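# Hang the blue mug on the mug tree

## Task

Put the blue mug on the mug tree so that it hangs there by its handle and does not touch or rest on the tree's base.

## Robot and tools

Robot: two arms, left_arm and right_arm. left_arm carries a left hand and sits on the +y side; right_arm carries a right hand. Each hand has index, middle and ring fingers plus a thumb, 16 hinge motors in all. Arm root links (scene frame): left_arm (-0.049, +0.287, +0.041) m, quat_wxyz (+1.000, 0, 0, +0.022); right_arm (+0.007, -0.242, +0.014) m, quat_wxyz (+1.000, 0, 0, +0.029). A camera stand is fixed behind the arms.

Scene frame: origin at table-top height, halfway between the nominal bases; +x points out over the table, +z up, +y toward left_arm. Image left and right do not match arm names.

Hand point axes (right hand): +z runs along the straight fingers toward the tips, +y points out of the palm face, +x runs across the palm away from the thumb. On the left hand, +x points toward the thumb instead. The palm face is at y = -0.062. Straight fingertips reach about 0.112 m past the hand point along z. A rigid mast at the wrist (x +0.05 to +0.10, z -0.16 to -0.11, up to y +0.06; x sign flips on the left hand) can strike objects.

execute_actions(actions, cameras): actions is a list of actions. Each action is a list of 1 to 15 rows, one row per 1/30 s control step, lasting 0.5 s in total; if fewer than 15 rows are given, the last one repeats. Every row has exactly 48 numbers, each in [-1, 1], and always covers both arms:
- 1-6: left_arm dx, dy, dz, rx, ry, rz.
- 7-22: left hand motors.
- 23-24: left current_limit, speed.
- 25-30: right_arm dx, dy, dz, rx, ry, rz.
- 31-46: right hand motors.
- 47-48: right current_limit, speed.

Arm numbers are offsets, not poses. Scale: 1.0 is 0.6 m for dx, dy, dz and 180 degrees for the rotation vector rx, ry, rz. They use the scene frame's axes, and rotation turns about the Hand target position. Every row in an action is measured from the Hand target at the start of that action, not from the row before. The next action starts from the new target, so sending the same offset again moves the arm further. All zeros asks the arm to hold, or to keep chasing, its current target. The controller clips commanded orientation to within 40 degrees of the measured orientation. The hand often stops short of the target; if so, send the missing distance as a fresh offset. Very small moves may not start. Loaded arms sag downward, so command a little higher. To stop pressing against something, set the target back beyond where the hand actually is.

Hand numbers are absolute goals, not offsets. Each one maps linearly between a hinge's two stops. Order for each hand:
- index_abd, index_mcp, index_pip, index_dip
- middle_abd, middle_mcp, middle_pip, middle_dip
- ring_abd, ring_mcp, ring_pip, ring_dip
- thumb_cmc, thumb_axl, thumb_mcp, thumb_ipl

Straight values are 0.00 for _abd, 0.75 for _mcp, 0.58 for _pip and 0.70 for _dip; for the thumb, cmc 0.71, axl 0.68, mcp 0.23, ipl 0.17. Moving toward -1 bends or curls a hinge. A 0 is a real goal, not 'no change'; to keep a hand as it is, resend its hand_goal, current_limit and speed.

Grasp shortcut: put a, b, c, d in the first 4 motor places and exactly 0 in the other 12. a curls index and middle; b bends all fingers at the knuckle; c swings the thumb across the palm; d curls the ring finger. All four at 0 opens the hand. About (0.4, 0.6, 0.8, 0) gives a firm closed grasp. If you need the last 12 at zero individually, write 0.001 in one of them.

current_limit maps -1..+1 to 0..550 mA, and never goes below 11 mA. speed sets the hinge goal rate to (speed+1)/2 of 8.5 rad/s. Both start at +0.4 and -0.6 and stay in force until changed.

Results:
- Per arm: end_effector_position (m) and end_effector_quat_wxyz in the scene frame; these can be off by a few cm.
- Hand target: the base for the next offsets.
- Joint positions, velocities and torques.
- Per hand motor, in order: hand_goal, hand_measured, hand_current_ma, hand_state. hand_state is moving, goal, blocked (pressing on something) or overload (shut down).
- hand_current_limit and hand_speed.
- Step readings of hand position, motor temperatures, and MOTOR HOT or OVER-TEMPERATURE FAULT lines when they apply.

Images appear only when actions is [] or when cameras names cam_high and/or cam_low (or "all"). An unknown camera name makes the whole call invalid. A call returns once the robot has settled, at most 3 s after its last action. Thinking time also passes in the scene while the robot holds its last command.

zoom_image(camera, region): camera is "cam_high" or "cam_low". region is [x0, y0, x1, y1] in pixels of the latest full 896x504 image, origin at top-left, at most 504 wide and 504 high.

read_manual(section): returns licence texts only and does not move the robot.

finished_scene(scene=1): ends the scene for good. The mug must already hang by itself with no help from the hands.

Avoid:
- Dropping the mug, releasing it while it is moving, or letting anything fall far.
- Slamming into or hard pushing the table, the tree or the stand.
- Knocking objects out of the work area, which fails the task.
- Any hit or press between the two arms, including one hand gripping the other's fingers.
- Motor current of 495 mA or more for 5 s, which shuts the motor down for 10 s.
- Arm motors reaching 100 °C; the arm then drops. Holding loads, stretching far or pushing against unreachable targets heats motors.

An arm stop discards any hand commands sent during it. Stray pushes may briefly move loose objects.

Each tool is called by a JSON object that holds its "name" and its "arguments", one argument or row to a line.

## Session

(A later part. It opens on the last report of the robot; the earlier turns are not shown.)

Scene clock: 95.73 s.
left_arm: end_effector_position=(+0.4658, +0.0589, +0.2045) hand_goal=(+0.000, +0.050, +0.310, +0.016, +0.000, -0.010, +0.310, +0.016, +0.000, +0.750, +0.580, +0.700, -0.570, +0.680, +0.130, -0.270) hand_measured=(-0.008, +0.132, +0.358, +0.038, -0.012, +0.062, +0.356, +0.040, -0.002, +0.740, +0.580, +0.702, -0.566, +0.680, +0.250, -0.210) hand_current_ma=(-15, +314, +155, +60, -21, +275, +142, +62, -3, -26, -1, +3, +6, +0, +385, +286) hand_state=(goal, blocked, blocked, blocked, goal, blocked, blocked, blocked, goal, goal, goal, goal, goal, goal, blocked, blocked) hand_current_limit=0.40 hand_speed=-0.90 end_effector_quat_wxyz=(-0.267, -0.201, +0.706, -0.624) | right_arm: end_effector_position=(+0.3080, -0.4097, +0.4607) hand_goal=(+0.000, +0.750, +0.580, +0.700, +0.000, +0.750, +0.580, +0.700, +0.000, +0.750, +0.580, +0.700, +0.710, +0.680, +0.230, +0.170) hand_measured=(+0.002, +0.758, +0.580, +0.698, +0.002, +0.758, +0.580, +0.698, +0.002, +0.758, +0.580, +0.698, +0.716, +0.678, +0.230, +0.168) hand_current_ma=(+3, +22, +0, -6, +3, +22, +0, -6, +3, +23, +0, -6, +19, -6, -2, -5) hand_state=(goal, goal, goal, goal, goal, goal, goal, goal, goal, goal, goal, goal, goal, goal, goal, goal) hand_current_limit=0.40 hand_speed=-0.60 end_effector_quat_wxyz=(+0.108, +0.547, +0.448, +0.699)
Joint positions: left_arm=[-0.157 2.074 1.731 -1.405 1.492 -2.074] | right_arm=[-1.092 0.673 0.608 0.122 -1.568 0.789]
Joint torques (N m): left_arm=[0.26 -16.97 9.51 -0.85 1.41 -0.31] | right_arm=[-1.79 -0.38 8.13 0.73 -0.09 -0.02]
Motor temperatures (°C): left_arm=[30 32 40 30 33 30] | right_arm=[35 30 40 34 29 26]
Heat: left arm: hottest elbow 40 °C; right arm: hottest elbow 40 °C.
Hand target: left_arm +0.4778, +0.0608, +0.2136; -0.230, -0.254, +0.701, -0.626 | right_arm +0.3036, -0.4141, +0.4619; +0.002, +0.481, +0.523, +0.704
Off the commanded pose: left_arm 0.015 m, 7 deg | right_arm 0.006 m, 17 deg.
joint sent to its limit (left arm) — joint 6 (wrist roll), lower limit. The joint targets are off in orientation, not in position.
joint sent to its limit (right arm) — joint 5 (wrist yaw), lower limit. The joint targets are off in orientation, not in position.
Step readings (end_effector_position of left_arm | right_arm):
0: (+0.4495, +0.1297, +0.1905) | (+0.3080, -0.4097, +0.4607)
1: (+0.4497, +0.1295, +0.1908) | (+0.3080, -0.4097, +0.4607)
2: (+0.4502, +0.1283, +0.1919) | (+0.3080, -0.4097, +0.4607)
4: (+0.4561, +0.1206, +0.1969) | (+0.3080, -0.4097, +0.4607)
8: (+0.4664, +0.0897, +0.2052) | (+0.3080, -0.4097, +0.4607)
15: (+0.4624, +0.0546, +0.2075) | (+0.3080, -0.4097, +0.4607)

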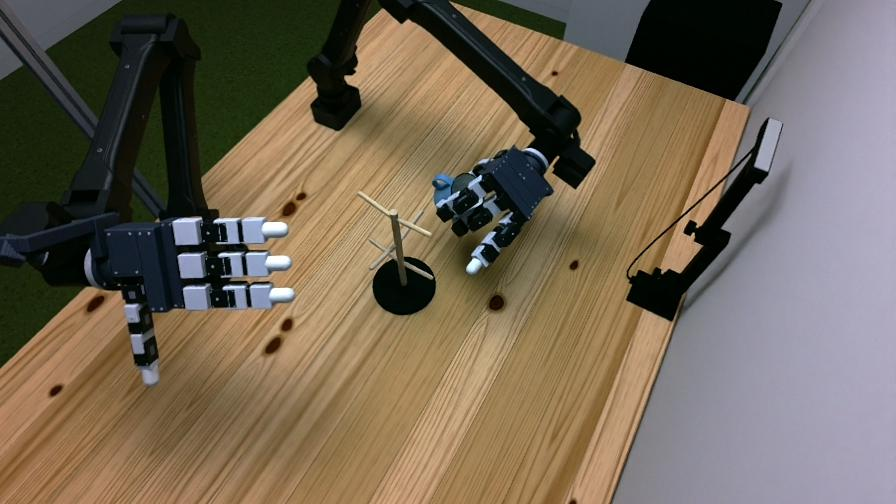

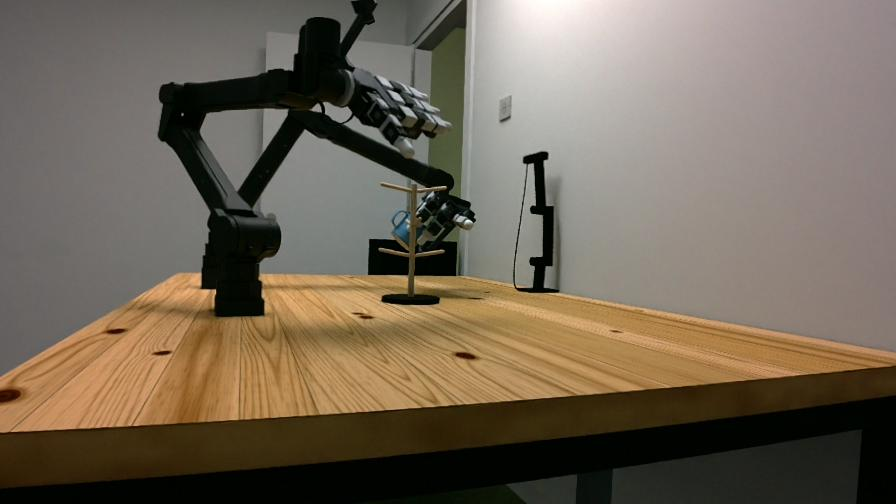

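{"name": "execute_actions", "arguments": {
  "actions": [
    [[0.003,-0.0633,-0.001,-0.0108,-0.005,-0.0395, 0,0.05,0.31,0.015,0,-0.01,0.31,0.015,0,0.75,0.58,0.7,-0.571,0.68,0.13,-0.27,0.4,-0.9, 0,0,0,0,0,0,0,0,0,0,0,0,0,0,0,0,0,0,0,0,0,0,0.4,-0.6]]
  ],
  "cameras": ["all"]
}}

{"name": "zoom_image", "arguments": {
  "camera": "cam_low",
  "region": [370, 180, 450, 260]
}}

{"name": "zoom_image", "arguments": {
  "camera": "cam_high",
  "region": [370, 150, 500, 280]
}}

Scene clock: 101.10 s.
left_arm: end_effector_position=(+0.4697, +0.0250, +0.2047) hand_goal=(+0.000, +0.050, +0.310, +0.016, +0.000, -0.010, +0.310, +0.016, +0.000, +0.750, +0.580, +0.700, -0.570, +0.680, +0.130, -0.270) hand_measured=(-0.008, +0.132, +0.358, +0.038, -0.012, +0.062, +0.356, +0.040, -0.002, +0.740, +0.580, +0.702, -0.566, +0.680, +0.250, -0.210) hand_current_ma=(-15, +313, +155, +60, -21, +275, +142, +62, -3, -26, -1, +3, +6, +0, +385, +286) hand_state=(goal, blocked, blocked, blocked, goal, blocked, blocked, blocked, goal, goal, goal, goal, goal, goal, blocked, blocked) hand_current_limit=0.40 hand_speed=-0.90 end_effector_quat_wxyz=(-0.280, -0.173, +0.710, -0.622) | right_arm: end_effector_position=(+0.3080, -0.4097, +0.4607) hand_goal=(+0.000, +0.750, +0.580, +0.700, +0.000, +0.750, +0.580, +0.700, +0.000, +0.750, +0.580, +0.700, +0.710, +0.680, +0.230, +0.170) hand_measured=(+0.002, +0.758, +0.580, +0.698, +0.002, +0.758, +0.580, +0.698, +0.002, +0.758, +0.580, +0.698, +0.716, +0.678, +0.230, +0.168) hand_current_ma=(+3, +22, +0, -6, +3, +22, +0, -6, +3, +23, +0, -6, +19, -6, -2, -5) hand_state=(goal, goal, goal, goal, goal, goal, goal, goal, goal, goal, goal, goal, goal, goal, goal, goal) hand_current_limit=0.40 hand_speed=-0.60 end_effector_quat_wxyz=(+0.108, +0.547, +0.448, +0.699)
Joint positions: left_arm=[-0.216 2.116 1.802 -1.416 1.5 -2.074] | right_arm=[-1.092 0.673 0.608 0.122 -1.568 0.789]
Joint torques (N m): left_arm=[0.03 -17.38 9.69 -0.87 1.51 -0.31] | right_arm=[-0.5 0.32 8.2 0.69 -0.08 0.02]
Heat: left arm: hottest elbow 40 °C; right arm: hottest elbow 40 °C.
Hand target: left_arm +0.4796, +0.0228, +0.2130; -0.267, -0.201, +0.706, -0.624 | right_arm +0.3036, -0.4141, +0.4619; +0.002, +0.481, +0.523, +0.704
Off the commanded pose: left_arm 0.013 m, 4 deg | right_arm 0.006 m, 17 deg.
joint sent to its limit (left arm) — joint 6 (wrist roll), lower limit. The joint targets are off in orientation, not in position.
joint sent to its limit (right arm) — joint 5 (wrist yaw), lower limit. The joint targets are off in orientation, not in position.
Step readings (end_effector_position of left_arm | right_arm):
0: (+0.4658, +0.0589, +0.2045) | (+0.3080, -0.4097, +0.4607)
1: (+0.4659, +0.0589, +0.2046) | (+0.3080, -0.4097, +0.4607)
2: (+0.4666, +0.0586, +0.2048) | (+0.3080, -0.4097, +0.4607)
4: (+0.4699, +0.0561, +0.2056) | (+0.3080, -0.4097, +0.4607)
8: (+0.4743, +0.0438, +0.2065) | (+0.3080, -0.4097, +0.4607)
15: (+0.4690, +0.0258, +0.2046) | (+0.3080, -0.4097, +0.4607)

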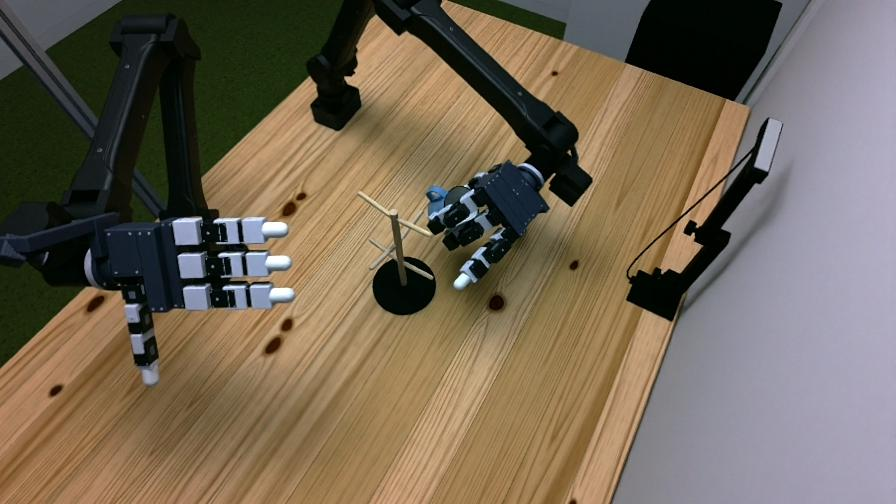

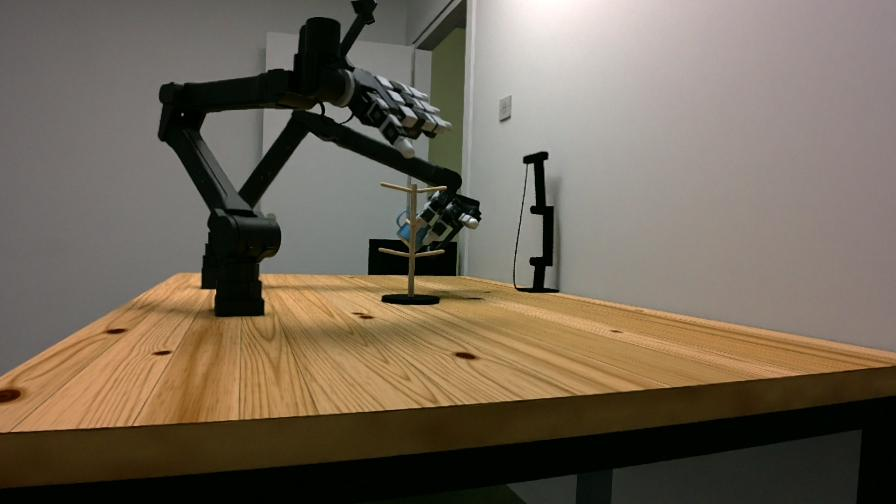

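Scaled by 6.300 from the camera's 896x504 image, which has a finer 1280x720 frame.

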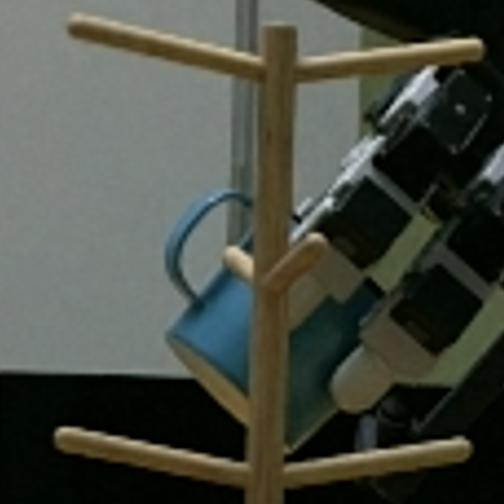

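Scaled by 3.877 from the camera's 896x504 image, which has a finer 1280x720 frame.

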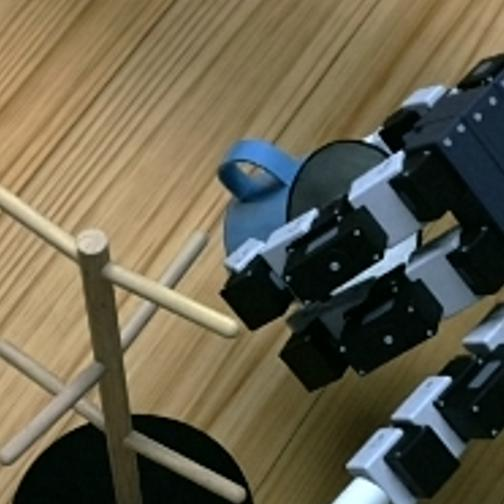

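{"name": "execute_actions", "arguments": {
  "actions": [
    [[-0.0083,-0.0583,-0.0078,0,0,0, 0,0.05,0.31,0.015,0,-0.01,0.31,0.015,0,0.75,0.58,0.7,-0.571,0.68,0.13,-0.27,0.4,-0.9, 0,0,0,0,0,0,0,0,0,0,0,0,0,0,0,0,0,0,0,0,0,0,0.4,-0.6]]
  ],
  "cameras": ["all"]
}}

{"name": "zoom_image", "arguments": {
  "camera": "cam_low",
  "region": [380, 190, 440, 250]
}}

{"name": "zoom_image", "arguments": {
  "camera": "cam_high",
  "region": [370, 160, 480, 270]
}}

Scene clock: 103.53 s.
left_arm: end_effector_position=(+0.4649, -0.0099, +0.1994) hand_goal=(+0.000, +0.050, +0.310, +0.016, +0.000, -0.010, +0.310, +0.016, +0.000, +0.750, +0.580, +0.700, -0.570, +0.680, +0.130, -0.270) hand_measured=(-0.008, +0.132, +0.358, +0.038, -0.012, +0.062, +0.356, +0.040, -0.002, +0.740, +0.580, +0.702, -0.566, +0.680, +0.250, -0.210) hand_current_ma=(-15, +313, +155, +60, -21, +275, +142, +62, -3, -26, -1, +3, +6, +0, +385, +286) hand_state=(goal, blocked, blocked, blocked, goal, blocked, blocked, blocked, goal, goal, goal, goal, goal, goal, blocked, blocked) hand_current_limit=0.40 hand_speed=-0.90 end_effector_quat_wxyz=(-0.301, -0.152, +0.709, -0.619) | right_arm: end_effector_position=(+0.3080, -0.4097, +0.4607) hand_goal=(+0.000, +0.750, +0.580, +0.700, +0.000, +0.750, +0.580, +0.700, +0.000, +0.750, +0.580, +0.700, +0.710, +0.680, +0.230, +0.170) hand_measured=(+0.002, +0.758, +0.580, +0.698, +0.002, +0.758, +0.580, +0.698, +0.002, +0.758, +0.580, +0.698, +0.716, +0.678, +0.230, +0.168) hand_current_ma=(+3, +22, +0, -6, +3, +22, +0, -6, +3, +23, +0, -6, +19, -6, -2, -5) hand_state=(goal, goal, goal, goal, goal, goal, goal, goal, goal, goal, goal, goal, goal, goal, goal, goal) hand_current_limit=0.40 hand_speed=-0.60 end_effector_quat_wxyz=(+0.108, +0.547, +0.448, +0.699)
Joint positions: left_arm=[-0.277 2.156 1.849 -1.424 1.517 -2.074] | right_arm=[-1.092 0.673 0.608 0.122 -1.568 0.789]
Joint torques (N m): left_arm=[0.26 -17.79 9.68 -0.77 1.53 -0.3] | right_arm=[-1.38 -0.44 8.21 0.77 -0.09 0.03]
Heat: left arm: hottest elbow 41 °C; right arm: hottest elbow 40 °C.
Hand target: left_arm +0.4745, -0.0123, +0.2083; -0.267, -0.201, +0.706, -0.624 | right_arm +0.3036, -0.4141, +0.4619; +0.002, +0.481, +0.523, +0.704
Off the commanded pose: left_arm 0.013 m, 7 deg | right_arm 0.006 m, 17 deg.
joint sent to its limit (left arm) — joint 6 (wrist roll), lower limit. The joint targets are off in orientation, not in position.
joint sent to its limit (right arm) — joint 5 (wrist yaw), lower limit. The joint targets are off in orientation, not in position.
Step readings (end_effector_position of left_arm | right_arm):
0: (+0.4696, +0.0250, +0.2047) | (+0.3080, -0.4097, +0.4607)
1: (+0.4697, +0.0250, +0.2047) | (+0.3080, -0.4097, +0.4607)
2: (+0.4700, +0.0243, +0.2049) | (+0.3080, -0.4097, +0.4607)
4: (+0.4718, +0.0216, +0.2054) | (+0.3080, -0.4097, +0.4607)
8: (+0.4717, +0.0087, +0.2036) | (+0.3080, -0.4097, +0.4607)
15: (+0.4640, -0.0089, +0.1982) | (+0.3080, -0.4097, +0.4607)

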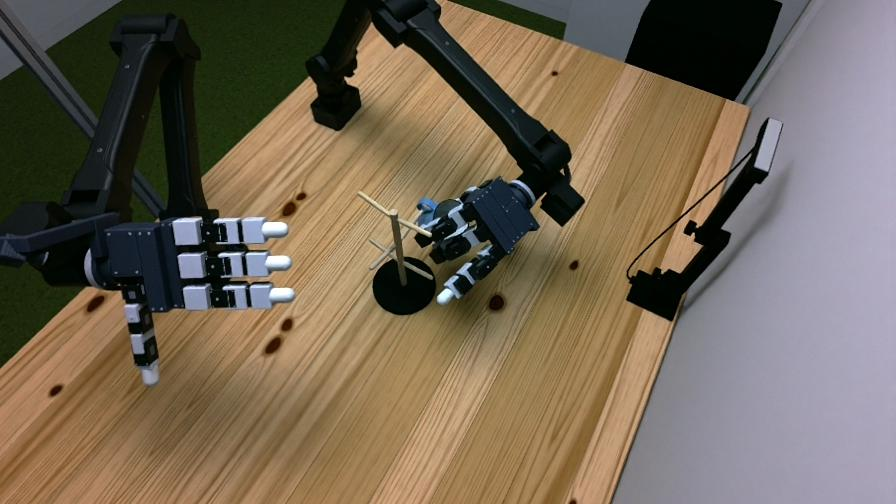

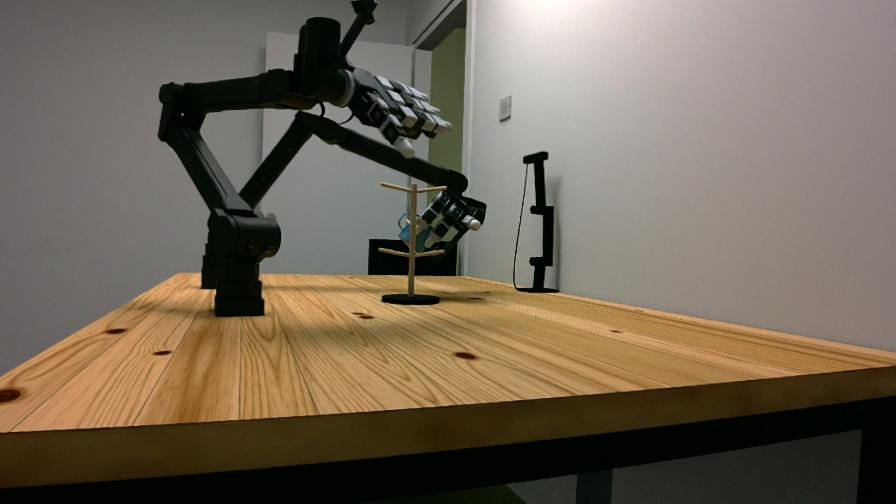

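Scaled by 8.400 from the camera's 896x504 image, which has a finer 1280x720 frame.

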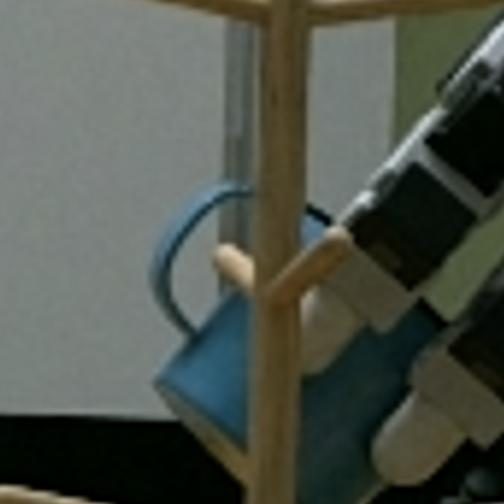

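Scaled by 4.582 from the camera's 896x504 image, which has a finer 1280x720 frame.

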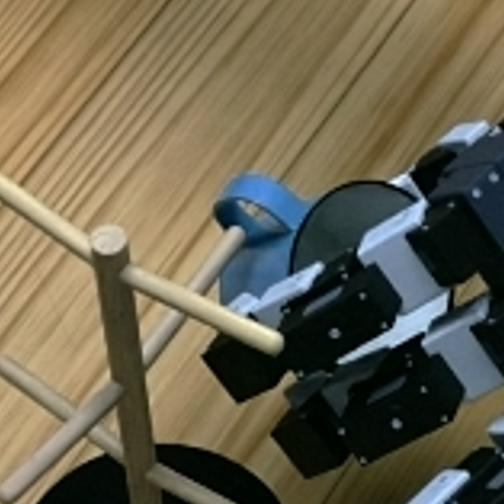

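{"name": "execute_actions", "arguments": {
  "actions": [
    [[-0.0045,-0.0192,-0.0007,0,0,0, 0,0.05,0.31,0.015,0,-0.01,0.31,0.015,0,0.75,0.58,0.7,-0.571,0.68,0.13,-0.27,0.4,-0.9, 0,0,0,0,0,0,0,0,0,0,0,0,0,0,0,0,0,0,0,0,0,0,0.4,-0.6]]
  ],
  "cameras": ["all"]
}}

{"name": "zoom_image", "arguments": {
  "camera": "cam_low",
  "region": [385, 195, 435, 245]
}}

{"name": "zoom_image", "arguments": {
  "camera": "cam_high",
  "region": [380, 170, 480, 270]
}}

Scene clock: 106.87 s.
left_arm: end_effector_position=(+0.4660, -0.0143, +0.2002) hand_goal=(+0.000, +0.050, +0.310, +0.016, +0.000, -0.010, +0.310, +0.016, +0.000, +0.750, +0.580, +0.700, -0.570, +0.680, +0.130, -0.270) hand_measured=(-0.008, +0.132, +0.358, +0.038, -0.012, +0.062, +0.356, +0.040, -0.002, +0.740, +0.580, +0.702, -0.566, +0.680, +0.250, -0.210) hand_current_ma=(-15, +313, +155, +60, -21, +275, +142, +62, -3, -26, -1, +3, +6, +0, +385, +286) hand_state=(goal, blocked, blocked, blocked, goal, blocked, blocked, blocked, goal, goal, goal, goal, goal, goal, blocked, blocked) hand_current_limit=0.40 hand_speed=-0.90 end_effector_quat_wxyz=(-0.303, -0.149, +0.708, -0.620) | right_arm: end_effector_position=(+0.3080, -0.4097, +0.4607) hand_goal=(+0.000, +0.750, +0.580, +0.700, +0.000, +0.750, +0.580, +0.700, +0.000, +0.750, +0.580, +0.700, +0.710, +0.680, +0.230, +0.170) hand_measured=(+0.002, +0.758, +0.580, +0.698, +0.002, +0.758, +0.580, +0.698, +0.002, +0.758, +0.580, +0.698, +0.716, +0.678, +0.230, +0.168) hand_current_ma=(+3, +22, +0, -6, +3, +22, +0, -6, +3, +23, +0, -6, +19, -6, -2, -5) hand_state=(goal, goal, goal, goal, goal, goal, goal, goal, goal, goal, goal, goal, goal, goal, goal, goal) hand_current_limit=0.40 hand_speed=-0.60 end_effector_quat_wxyz=(+0.108, +0.547, +0.448, +0.699)
Joint positions: left_arm=[-0.283 2.164 1.863 -1.429 1.522 -2.074] | right_arm=[-1.092 0.673 0.608 0.122 -1.568 0.789]
Joint torques (N m): left_arm=[-0.85 -17.79 9.81 -0.88 1.55 -0.3] | right_arm=[-0.44 -0.44 8.2 0.72 -0.1 -0.1]
Heat: left arm: hottest elbow 41 °C; right arm: hottest elbow 40 °C.
Hand target: left_arm +0.4718, -0.0237, +0.2079; -0.267, -0.201, +0.706, -0.624 | right_arm +0.3036, -0.4141, +0.4619; +0.002, +0.481, +0.523, +0.704
Off the commanded pose: left_arm 0.014 m, 7 deg | right_arm 0.006 m, 17 deg.
joint sent to its limit (left arm) — joint 6 (wrist roll), lower limit. The joint targets are off in orientation, not in position.
joint sent to its limit (right arm) — joint 5 (wrist yaw), lower limit. The joint targets are off in orientation, not in position.
Step readings (end_effector_position of left_arm | right_arm):
0: (+0.4649, -0.0099, +0.1994) | (+0.3080, -0.4097, +0.4607)
1: (+0.4649, -0.0099, +0.1994) | (+0.3080, -0.4097, +0.4607)
2: (+0.4650, -0.0099, +0.1996) | (+0.3080, -0.4097, +0.4607)
4: (+0.4656, -0.0102, +0.2001) | (+0.3080, -0.4097, +0.4607)
8: (+0.4673, -0.0113, +0.2009) | (+0.3080, -0.4097, +0.4607)
15: (+0.4663, -0.0139, +0.2006) | (+0.3080, -0.4097, +0.4607)

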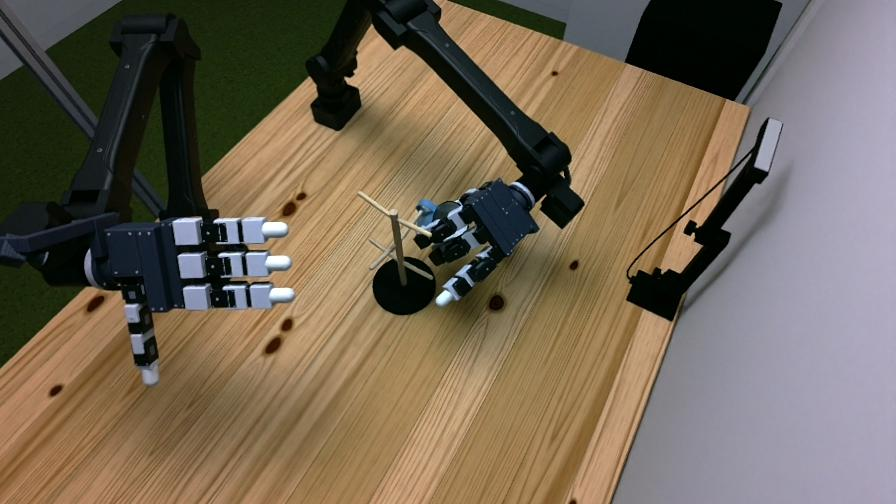

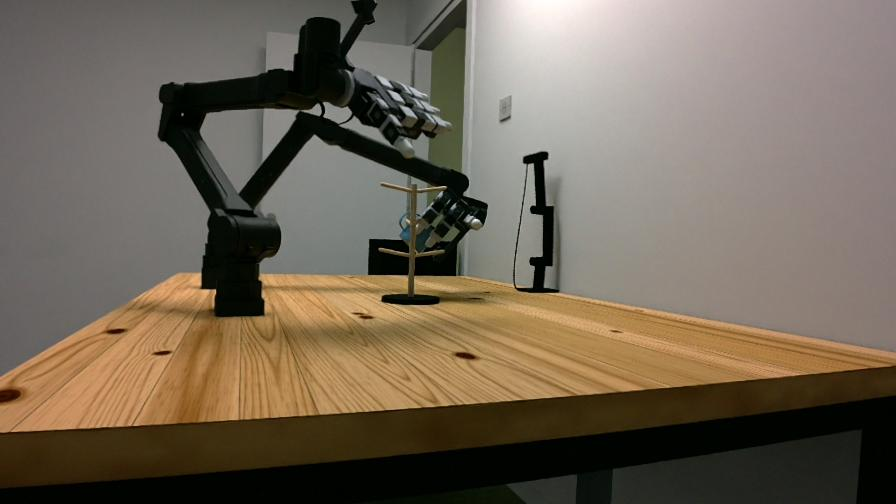

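Scaled by 10.080 from the camera's 896x504 image, which has a finer 1280x720 frame.

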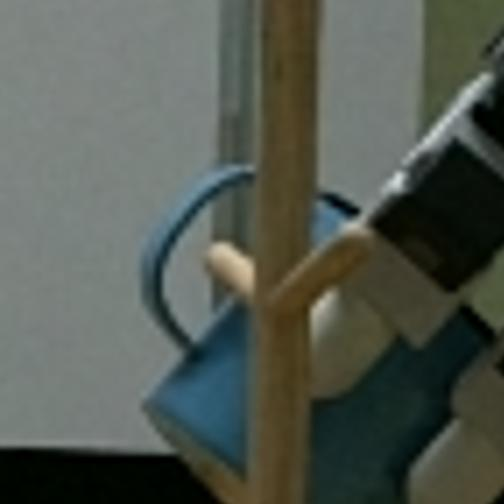

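Scaled by 5.040 from the camera's 896x504 image, which has a finer 1280x720 frame.

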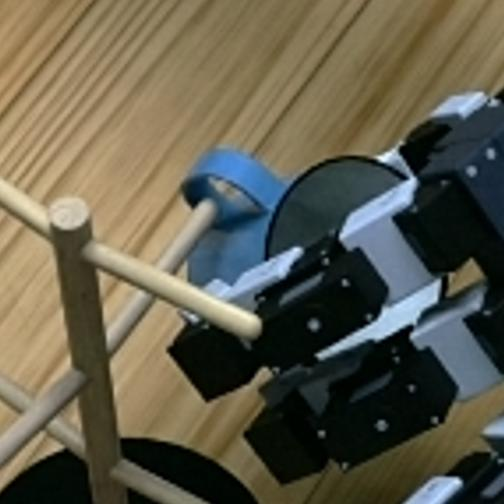

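{"name": "execute_actions", "arguments": {
  "actions": [
    [[-0.0015,-0.018,-0.003,0,0,0,0,0.05,0.31,0.015,0,-0.01,0.31,0.015,0,0.75,0.58,0.7,-0.571,0.68,0.13,-0.27,0.4,-0.9,0,0,0,0,0,0,0,0,0,0,0,0,0,0,0,0,0,0,0,0,0,0,0.4,-0.6],[-0.0025,-0.0333,-0.005,0,0,0,0,0.05,0.31,0.015,0,-0.01,0.31,0.015,0,0.75,0.58,0.7,-0.571,0.68,0.13,-0.27,0.4,-0.9,0,0,0,0,0,0,0,0,0,0,0,0,0,0,0,0,0,0,0,0,0,0,0.4,-0.6]]
  ],
  "cameras": ["all"]
}}

Scene clock: 109.80 s.
left_arm: end_effector_position=(+0.4626, -0.0386, +0.1965) hand_goal=(+0.000, +0.050, +0.310, +0.016, +0.000, -0.010, +0.310, +0.016, +0.000, +0.750, +0.580, +0.700, -0.570, +0.680, +0.130, -0.270) hand_measured=(-0.008, +0.132, +0.358, +0.038, -0.012, +0.062, +0.356, +0.040, -0.002, +0.740, +0.580, +0.702, -0.566, +0.680, +0.250, -0.210) hand_current_ma=(-15, +313, +155, +60, -21, +275, +142, +62, -3, -26, -1, +3, +6, +0, +385, +286) hand_state=(goal, blocked, blocked, blocked, goal, blocked, blocked, blocked, goal, goal, goal, goal, goal, goal, blocked, blocked) hand_current_limit=0.40 hand_speed=-0.90 end_effector_quat_wxyz=(-0.317, -0.135, +0.708, -0.616) | right_arm: end_effector_position=(+0.3080, -0.4097, +0.4607) hand_goal=(+0.000, +0.750, +0.580, +0.700, +0.000, +0.750, +0.580, +0.700, +0.000, +0.750, +0.580, +0.700, +0.710, +0.680, +0.230, +0.170) hand_measured=(+0.002, +0.758, +0.580, +0.698, +0.002, +0.758, +0.580, +0.698, +0.002, +0.758, +0.580, +0.698, +0.716, +0.678, +0.230, +0.168) hand_current_ma=(+3, +22, +0, -6, +3, +22, +0, -6, +3, +23, +0, -6, +19, -6, -2, -5) hand_state=(goal, goal, goal, goal, goal, goal, goal, goal, goal, goal, goal, goal, goal, goal, goal, goal) hand_current_limit=0.40 hand_speed=-0.60 end_effector_quat_wxyz=(+0.108, +0.547, +0.448, +0.699)
Joint positions: left_arm=[-0.324 2.197 1.905 -1.44 1.532 -2.074] | right_arm=[-1.092 0.673 0.608 0.122 -1.568 0.789]
Joint torques (N m): left_arm=[-0.32 -18.26 9.78 -0.79 1.55 -0.31] | right_arm=[-1.08 0.32 8.31 0.65 -0.14 -0.01]
Heat: left arm: hottest elbow 42 °C; right arm: hottest elbow 40 °C.
Hand target: left_arm +0.4704, -0.0436, +0.2048; -0.267, -0.201, +0.706, -0.624 | right_arm +0.3036, -0.4141, +0.4619; +0.002, +0.481, +0.523, +0.704
Off the commanded pose: left_arm 0.013 m, 10 deg | right_arm 0.006 m, 17 deg.
joint sent to its limit (left arm) — joint 6 (wrist roll), lower limit. The joint targets are off in orientation, not in position.
joint sent to its limit (right arm) — joint 5 (wrist yaw), lower limit. The joint targets are off in orientation, not in position.
Step readings (end_effector_position of left_arm | right_arm):
0: (+0.4661, -0.0143, +0.2003) | (+0.3080, -0.4097, +0.4607)
1: (+0.4661, -0.0143, +0.2001) | (+0.3080, -0.4097, +0.4607)
2: (+0.4661, -0.0148, +0.2004) | (+0.3080, -0.4097, +0.4607)
4: (+0.4674, -0.0168, +0.2008) | (+0.3080, -0.4097, +0.4607)
8: (+0.4679, -0.0258, +0.1996) | (+0.3080, -0.4097, +0.4607)
15: (+0.4620, -0.0380, +0.1959) | (+0.3080, -0.4097, +0.4607)

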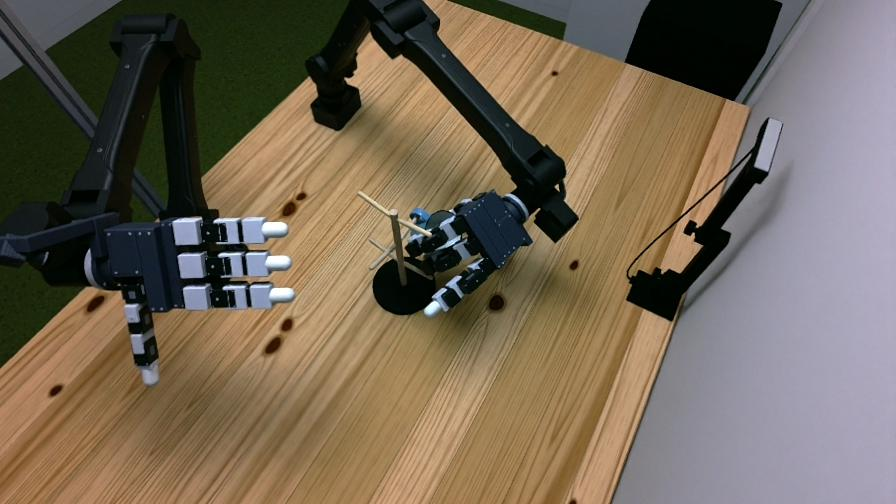

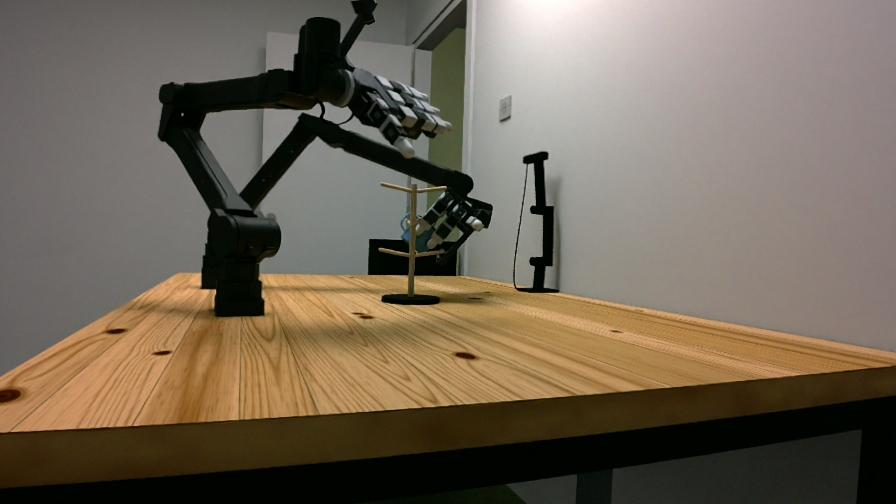

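{"name": "zoom_image", "arguments": {
  "camera": "cam_high",
  "region": [350, 180, 480, 290]
}}

{"name": "zoom_image", "arguments": {
  "camera": "cam_low",
  "region": [370, 170, 500, 280]
}}

Scaled by 3.877 from the camera's 896x504 image, which has a finer 1280x720 frame.

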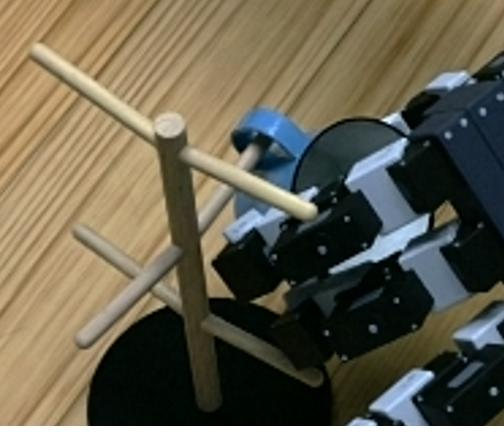

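Scaled by 3.877 from the camera's 896x504 image, which has a finer 1280x720 frame.

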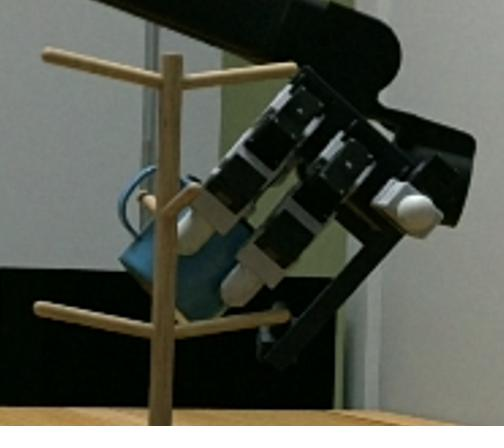

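{"name": "execute_actions", "arguments": {
  "actions": [
    [[-0.003,-0.012,-0.001,0,0,0,0,0.05,0.31,0.015,0,-0.01,0.31,0.015,0,0.75,0.58,0.7,-0.571,0.68,0.13,-0.27,0.4,-0.9,0,0,0,0,0,0,0,0,0,0,0,0,0,0,0,0,0,0,0,0,0,0,0.4,-0.6],[-0.005,-0.02,-0.0017,0,0,0,0,0.05,0.31,0.015,0,-0.01,0.31,0.015,0,0.75,0.58,0.7,-0.571,0.68,0.13,-0.27,0.4,-0.9,0,0,0,0,0,0,0,0,0,0,0,0,0,0,0,0,0,0,0,0,0,0,0.4,-0.6]]
  ],
  "cameras": ["all"]
}}

{"name": "zoom_image", "arguments": {
  "camera": "cam_high",
  "region": [360, 180, 470, 280]
}}

{"name": "zoom_image", "arguments": {
  "camera": "cam_low",
  "region": [380, 170, 490, 270]
}}

Scene clock: 114.37 s.
left_arm: end_effector_position=(+0.4618, -0.0469, +0.1962) hand_goal=(+0.000, +0.050, +0.310, +0.016, +0.000, -0.010, +0.310, +0.016, +0.000, +0.750, +0.580, +0.700, -0.570, +0.680, +0.130, -0.270) hand_measured=(-0.008, +0.132, +0.358, +0.038, -0.012, +0.062, +0.356, +0.040, -0.002, +0.740, +0.580, +0.702, -0.566, +0.680, +0.250, -0.210) hand_current_ma=(-15, +313, +155, +60, -21, +275, +142, +62, -3, -26, -1, +3, +6, +0, +385, +286) hand_state=(goal, blocked, blocked, blocked, goal, blocked, blocked, blocked, goal, goal, goal, goal, goal, goal, blocked, blocked) hand_current_limit=0.40 hand_speed=-0.90 end_effector_quat_wxyz=(-0.322, -0.130, +0.707, -0.616) | right_arm: end_effector_position=(+0.3080, -0.4097, +0.4607) hand_goal=(+0.000, +0.750, +0.580, +0.700, +0.000, +0.750, +0.580, +0.700, +0.000, +0.750, +0.580, +0.700, +0.710, +0.680, +0.230, +0.170) hand_measured=(+0.002, +0.758, +0.580, +0.698, +0.002, +0.758, +0.580, +0.698, +0.002, +0.758, +0.580, +0.698, +0.716, +0.678, +0.230, +0.168) hand_current_ma=(+3, +22, +0, -6, +3, +22, +0, -6, +3, +23, +0, -6, +19, -6, -2, -5) hand_state=(goal, goal, goal, goal, goal, goal, goal, goal, goal, goal, goal, goal, goal, goal, goal, goal) hand_current_limit=0.40 hand_speed=-0.60 end_effector_quat_wxyz=(+0.108, +0.547, +0.448, +0.699)
Joint positions: left_arm=[-0.338 2.209 1.923 -1.445 1.537 -2.074] | right_arm=[-1.092 0.673 0.608 0.122 -1.568 0.789]
Joint torques (N m): left_arm=[-0.85 -18.02 9.8 -0.7 1.54 -0.3] | right_arm=[-0.91 0.56 7.95 0.77 -0.07 -0.02]
Heat: left arm: hottest elbow 41 °C; right arm: hottest elbow 40 °C.
Hand target: left_arm +0.4674, -0.0556, +0.2038; -0.267, -0.201, +0.706, -0.624 | right_arm +0.3036, -0.4141, +0.4619; +0.002, +0.481, +0.523, +0.704
Off the commanded pose: left_arm 0.013 m, 10 deg | right_arm 0.006 m, 17 deg.
joint sent to its limit (left arm) — joint 6 (wrist roll), lower limit. The joint targets are off in orientation, not in position.
joint sent to its limit (right arm) — joint 5 (wrist yaw), lower limit. The joint targets are off in orientation, not in position.
Step readings (end_effector_position of left_arm | right_arm):
0: (+0.4626, -0.0386, +0.1965) | (+0.3080, -0.4097, +0.4607)
1: (+0.4626, -0.0386, +0.1965) | (+0.3080, -0.4097, +0.4607)
2: (+0.4626, -0.0387, +0.1967) | (+0.3080, -0.4097, +0.4607)
4: (+0.4632, -0.0392, +0.1971) | (+0.3080, -0.4097, +0.4607)
8: (+0.4644, -0.0416, +0.1974) | (+0.3080, -0.4097, +0.4607)
15: (+0.4626, -0.0455, +0.1963) | (+0.3080, -0.4097, +0.4607)

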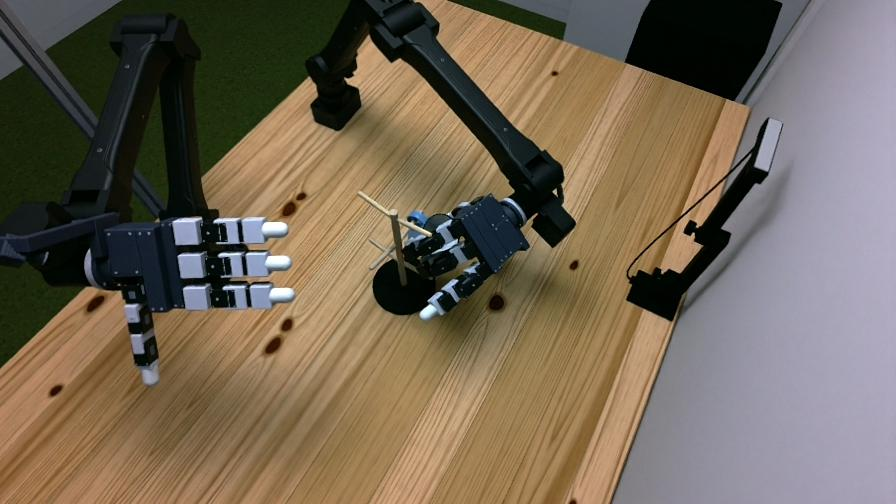

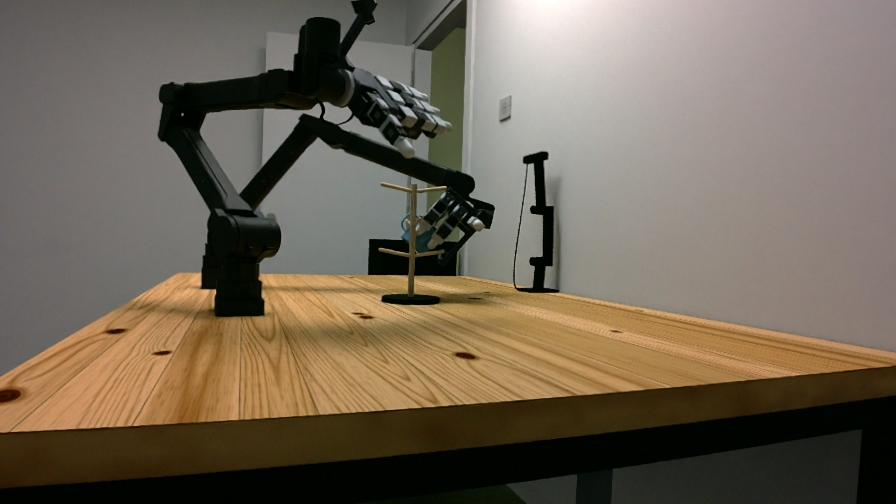

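Scaled by 4.582 from the camera's 896x504 image, which has a finer 1280x720 frame.

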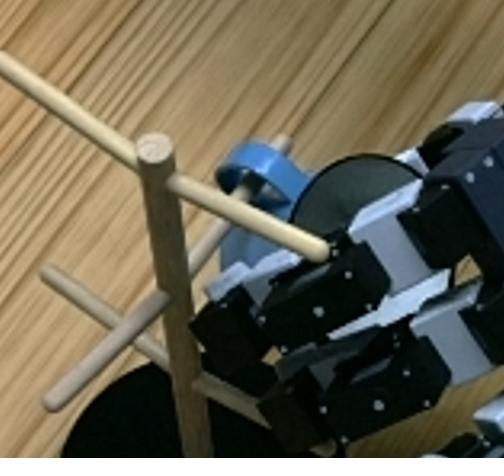

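Scaled by 4.582 from the camera's 896x504 image, which has a finer 1280x720 frame.

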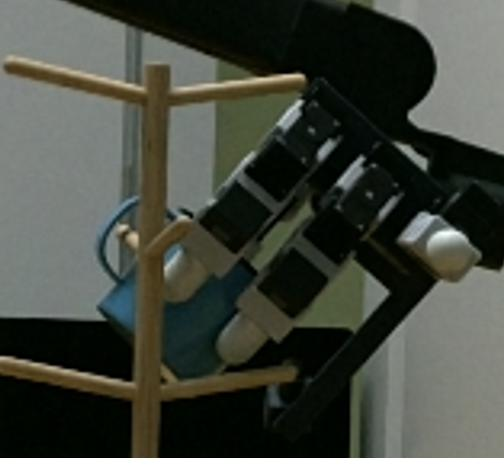

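{"name": "execute_actions", "arguments": {
  "actions": [
    [[0,0,-0.005,0,0,0,0,0.05,0.31,0.015,0,-0.01,0.31,0.015,0,0.75,0.58,0.7,-0.571,0.68,0.13,-0.27,0.4,-0.9,0,0,0,0,0,0,0,0,0,0,0,0,0,0,0,0,0,0,0,0,0,0,0.4,-0.6],[0,0,-0.01,0,0,0,0,0.05,0.31,0.015,0,-0.01,0.31,0.015,0,0.75,0.58,0.7,-0.571,0.68,0.13,-0.27,0.4,-0.9,0,0,0,0,0,0,0,0,0,0,0,0,0,0,0,0,0,0,0,0,0,0,0.4,-0.6]]
  ],
  "cameras": ["all"]
}}

{"name": "zoom_image", "arguments": {
  "camera": "cam_high",
  "region": [370, 190, 450, 270]
}}

{"name": "zoom_image", "arguments": {
  "camera": "cam_low",
  "region": [390, 190, 470, 270]
}}

Scene clock: 120.40 s.
left_arm: end_effector_position=(+0.4621, -0.0470, +0.1923) hand_goal=(+0.000, +0.050, +0.310, +0.016, +0.000, -0.010, +0.310, +0.016, +0.000, +0.750, +0.580, +0.700, -0.570, +0.680, +0.130, -0.270) hand_measured=(-0.008, +0.132, +0.358, +0.038, -0.012, +0.062, +0.356, +0.040, -0.002, +0.740, +0.580, +0.702, -0.566, +0.680, +0.250, -0.210) hand_current_ma=(-15, +313, +155, +60, -21, +275, +142, +62, -3, -26, -1, +3, +6, +0, +385, +286) hand_state=(goal, blocked, blocked, blocked, goal, blocked, blocked, blocked, goal, goal, goal, goal, goal, goal, blocked, blocked) hand_current_limit=0.40 hand_speed=-0.90 end_effector_quat_wxyz=(-0.324, -0.133, +0.707, -0.615) | right_arm: end_effector_position=(+0.3080, -0.4097, +0.4607) hand_goal=(+0.000, +0.750, +0.580, +0.700, +0.000, +0.750, +0.580, +0.700, +0.000, +0.750, +0.580, +0.700, +0.710, +0.680, +0.230, +0.170) hand_measured=(+0.002, +0.758, +0.580, +0.698, +0.002, +0.758, +0.580, +0.698, +0.002, +0.758, +0.580, +0.698, +0.716, +0.678, +0.230, +0.168) hand_current_ma=(+3, +22, +0, -6, +3, +22, +0, -6, +3, +23, +0, -6, +19, -6, -2, -5) hand_state=(goal, goal, goal, goal, goal, goal, goal, goal, goal, goal, goal, goal, goal, goal, goal, goal) hand_current_limit=0.40 hand_speed=-0.60 end_effector_quat_wxyz=(+0.108, +0.547, +0.448, +0.699)
Joint positions: left_arm=[-0.338 2.216 1.923 -1.445 1.537 -2.074] | right_arm=[-1.092 0.673 0.608 0.122 -1.568 0.789]
Joint torques (N m): left_arm=[-0.5 -18.26 9.39 -0.31 1.55 -0.3] | right_arm=[-1.44 0.79 8.17 0.84 -0.09 -0.02]
Heat: left arm: hottest elbow 42 °C; right arm: hottest elbow 40 °C.
Hand target: left_arm +0.4674, -0.0556, +0.1978; -0.267, -0.201, +0.706, -0.624 | right_arm +0.3036, -0.4141, +0.4619; +0.002, +0.481, +0.523, +0.704
Off the commanded pose: left_arm 0.012 m, 10 deg | right_arm 0.006 m, 17 deg.
joint sent to its limit (left arm) — joint 6 (wrist roll), lower limit. The joint targets are off in orientation, not in position.
joint sent to its limit (right arm) — joint 5 (wrist yaw), lower limit. The joint targets are off in orientation, not in position.
Step readings (end_effector_position of left_arm | right_arm):
0: (+0.4620, -0.0470, +0.1964) | (+0.3080, -0.4097, +0.4607)
1: (+0.4620, -0.0470, +0.1964) | (+0.3080, -0.4097, +0.4607)
2: (+0.4620, -0.0470, +0.1964) | (+0.3080, -0.4097, +0.4607)
4: (+0.4620, -0.0470, +0.1962) | (+0.3080, -0.4097, +0.4607)
8: (+0.4620, -0.0470, +0.1947) | (+0.3080, -0.4097, +0.4607)
15: (+0.4621, -0.0470, +0.1923) | (+0.3080, -0.4097, +0.4607)

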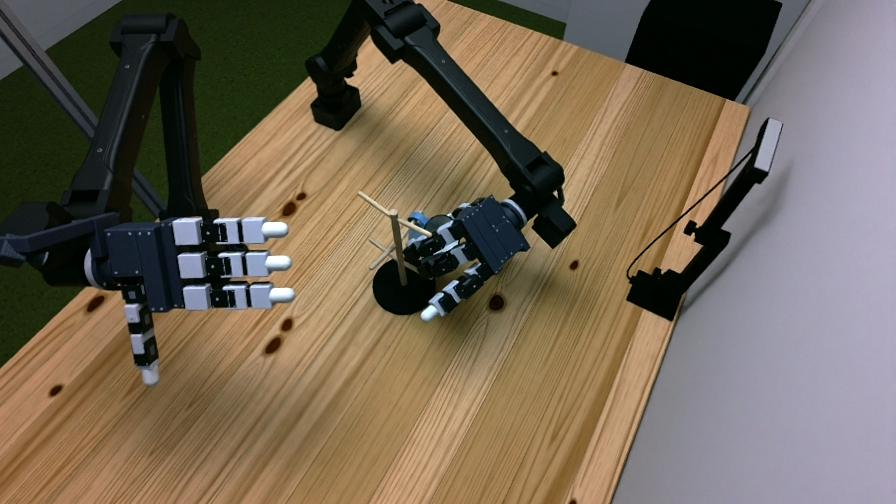

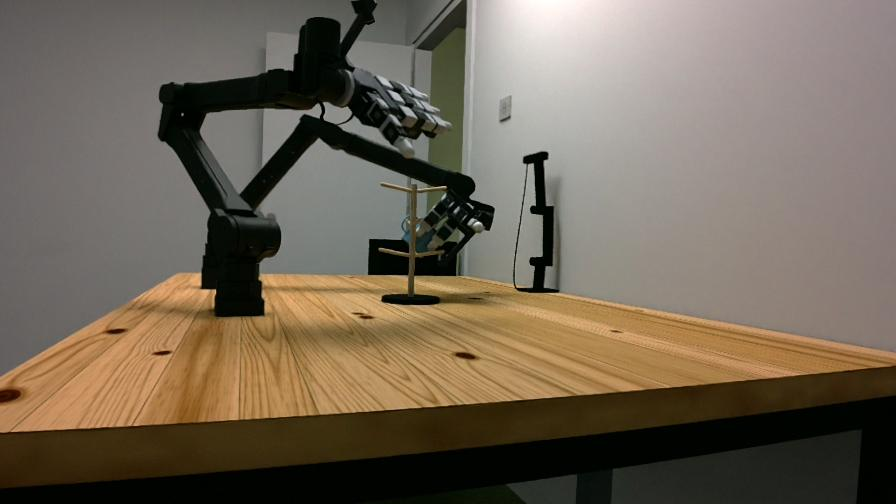

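Scaled by 6.300 from the camera's 896x504 image, which has a finer 1280x720 frame.

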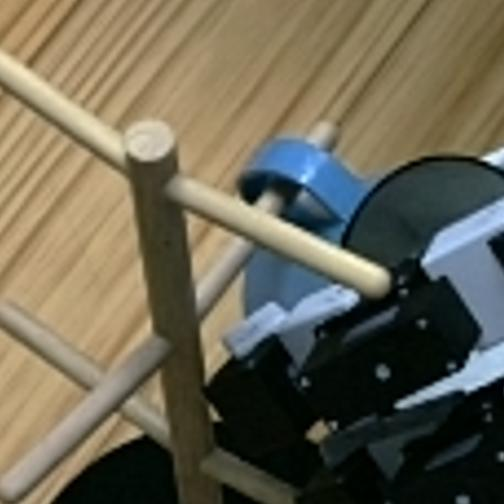

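Scaled by 6.300 from the camera's 896x504 image, which has a finer 1280x720 frame.

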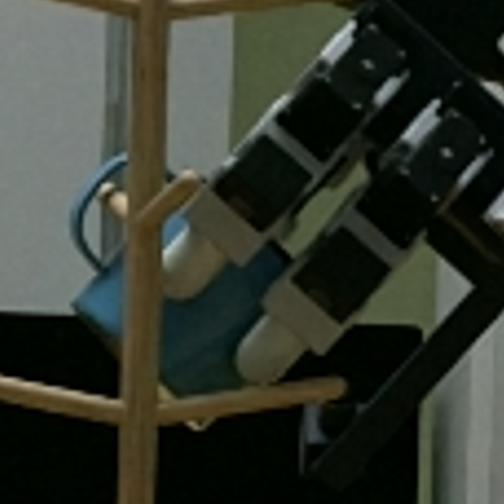

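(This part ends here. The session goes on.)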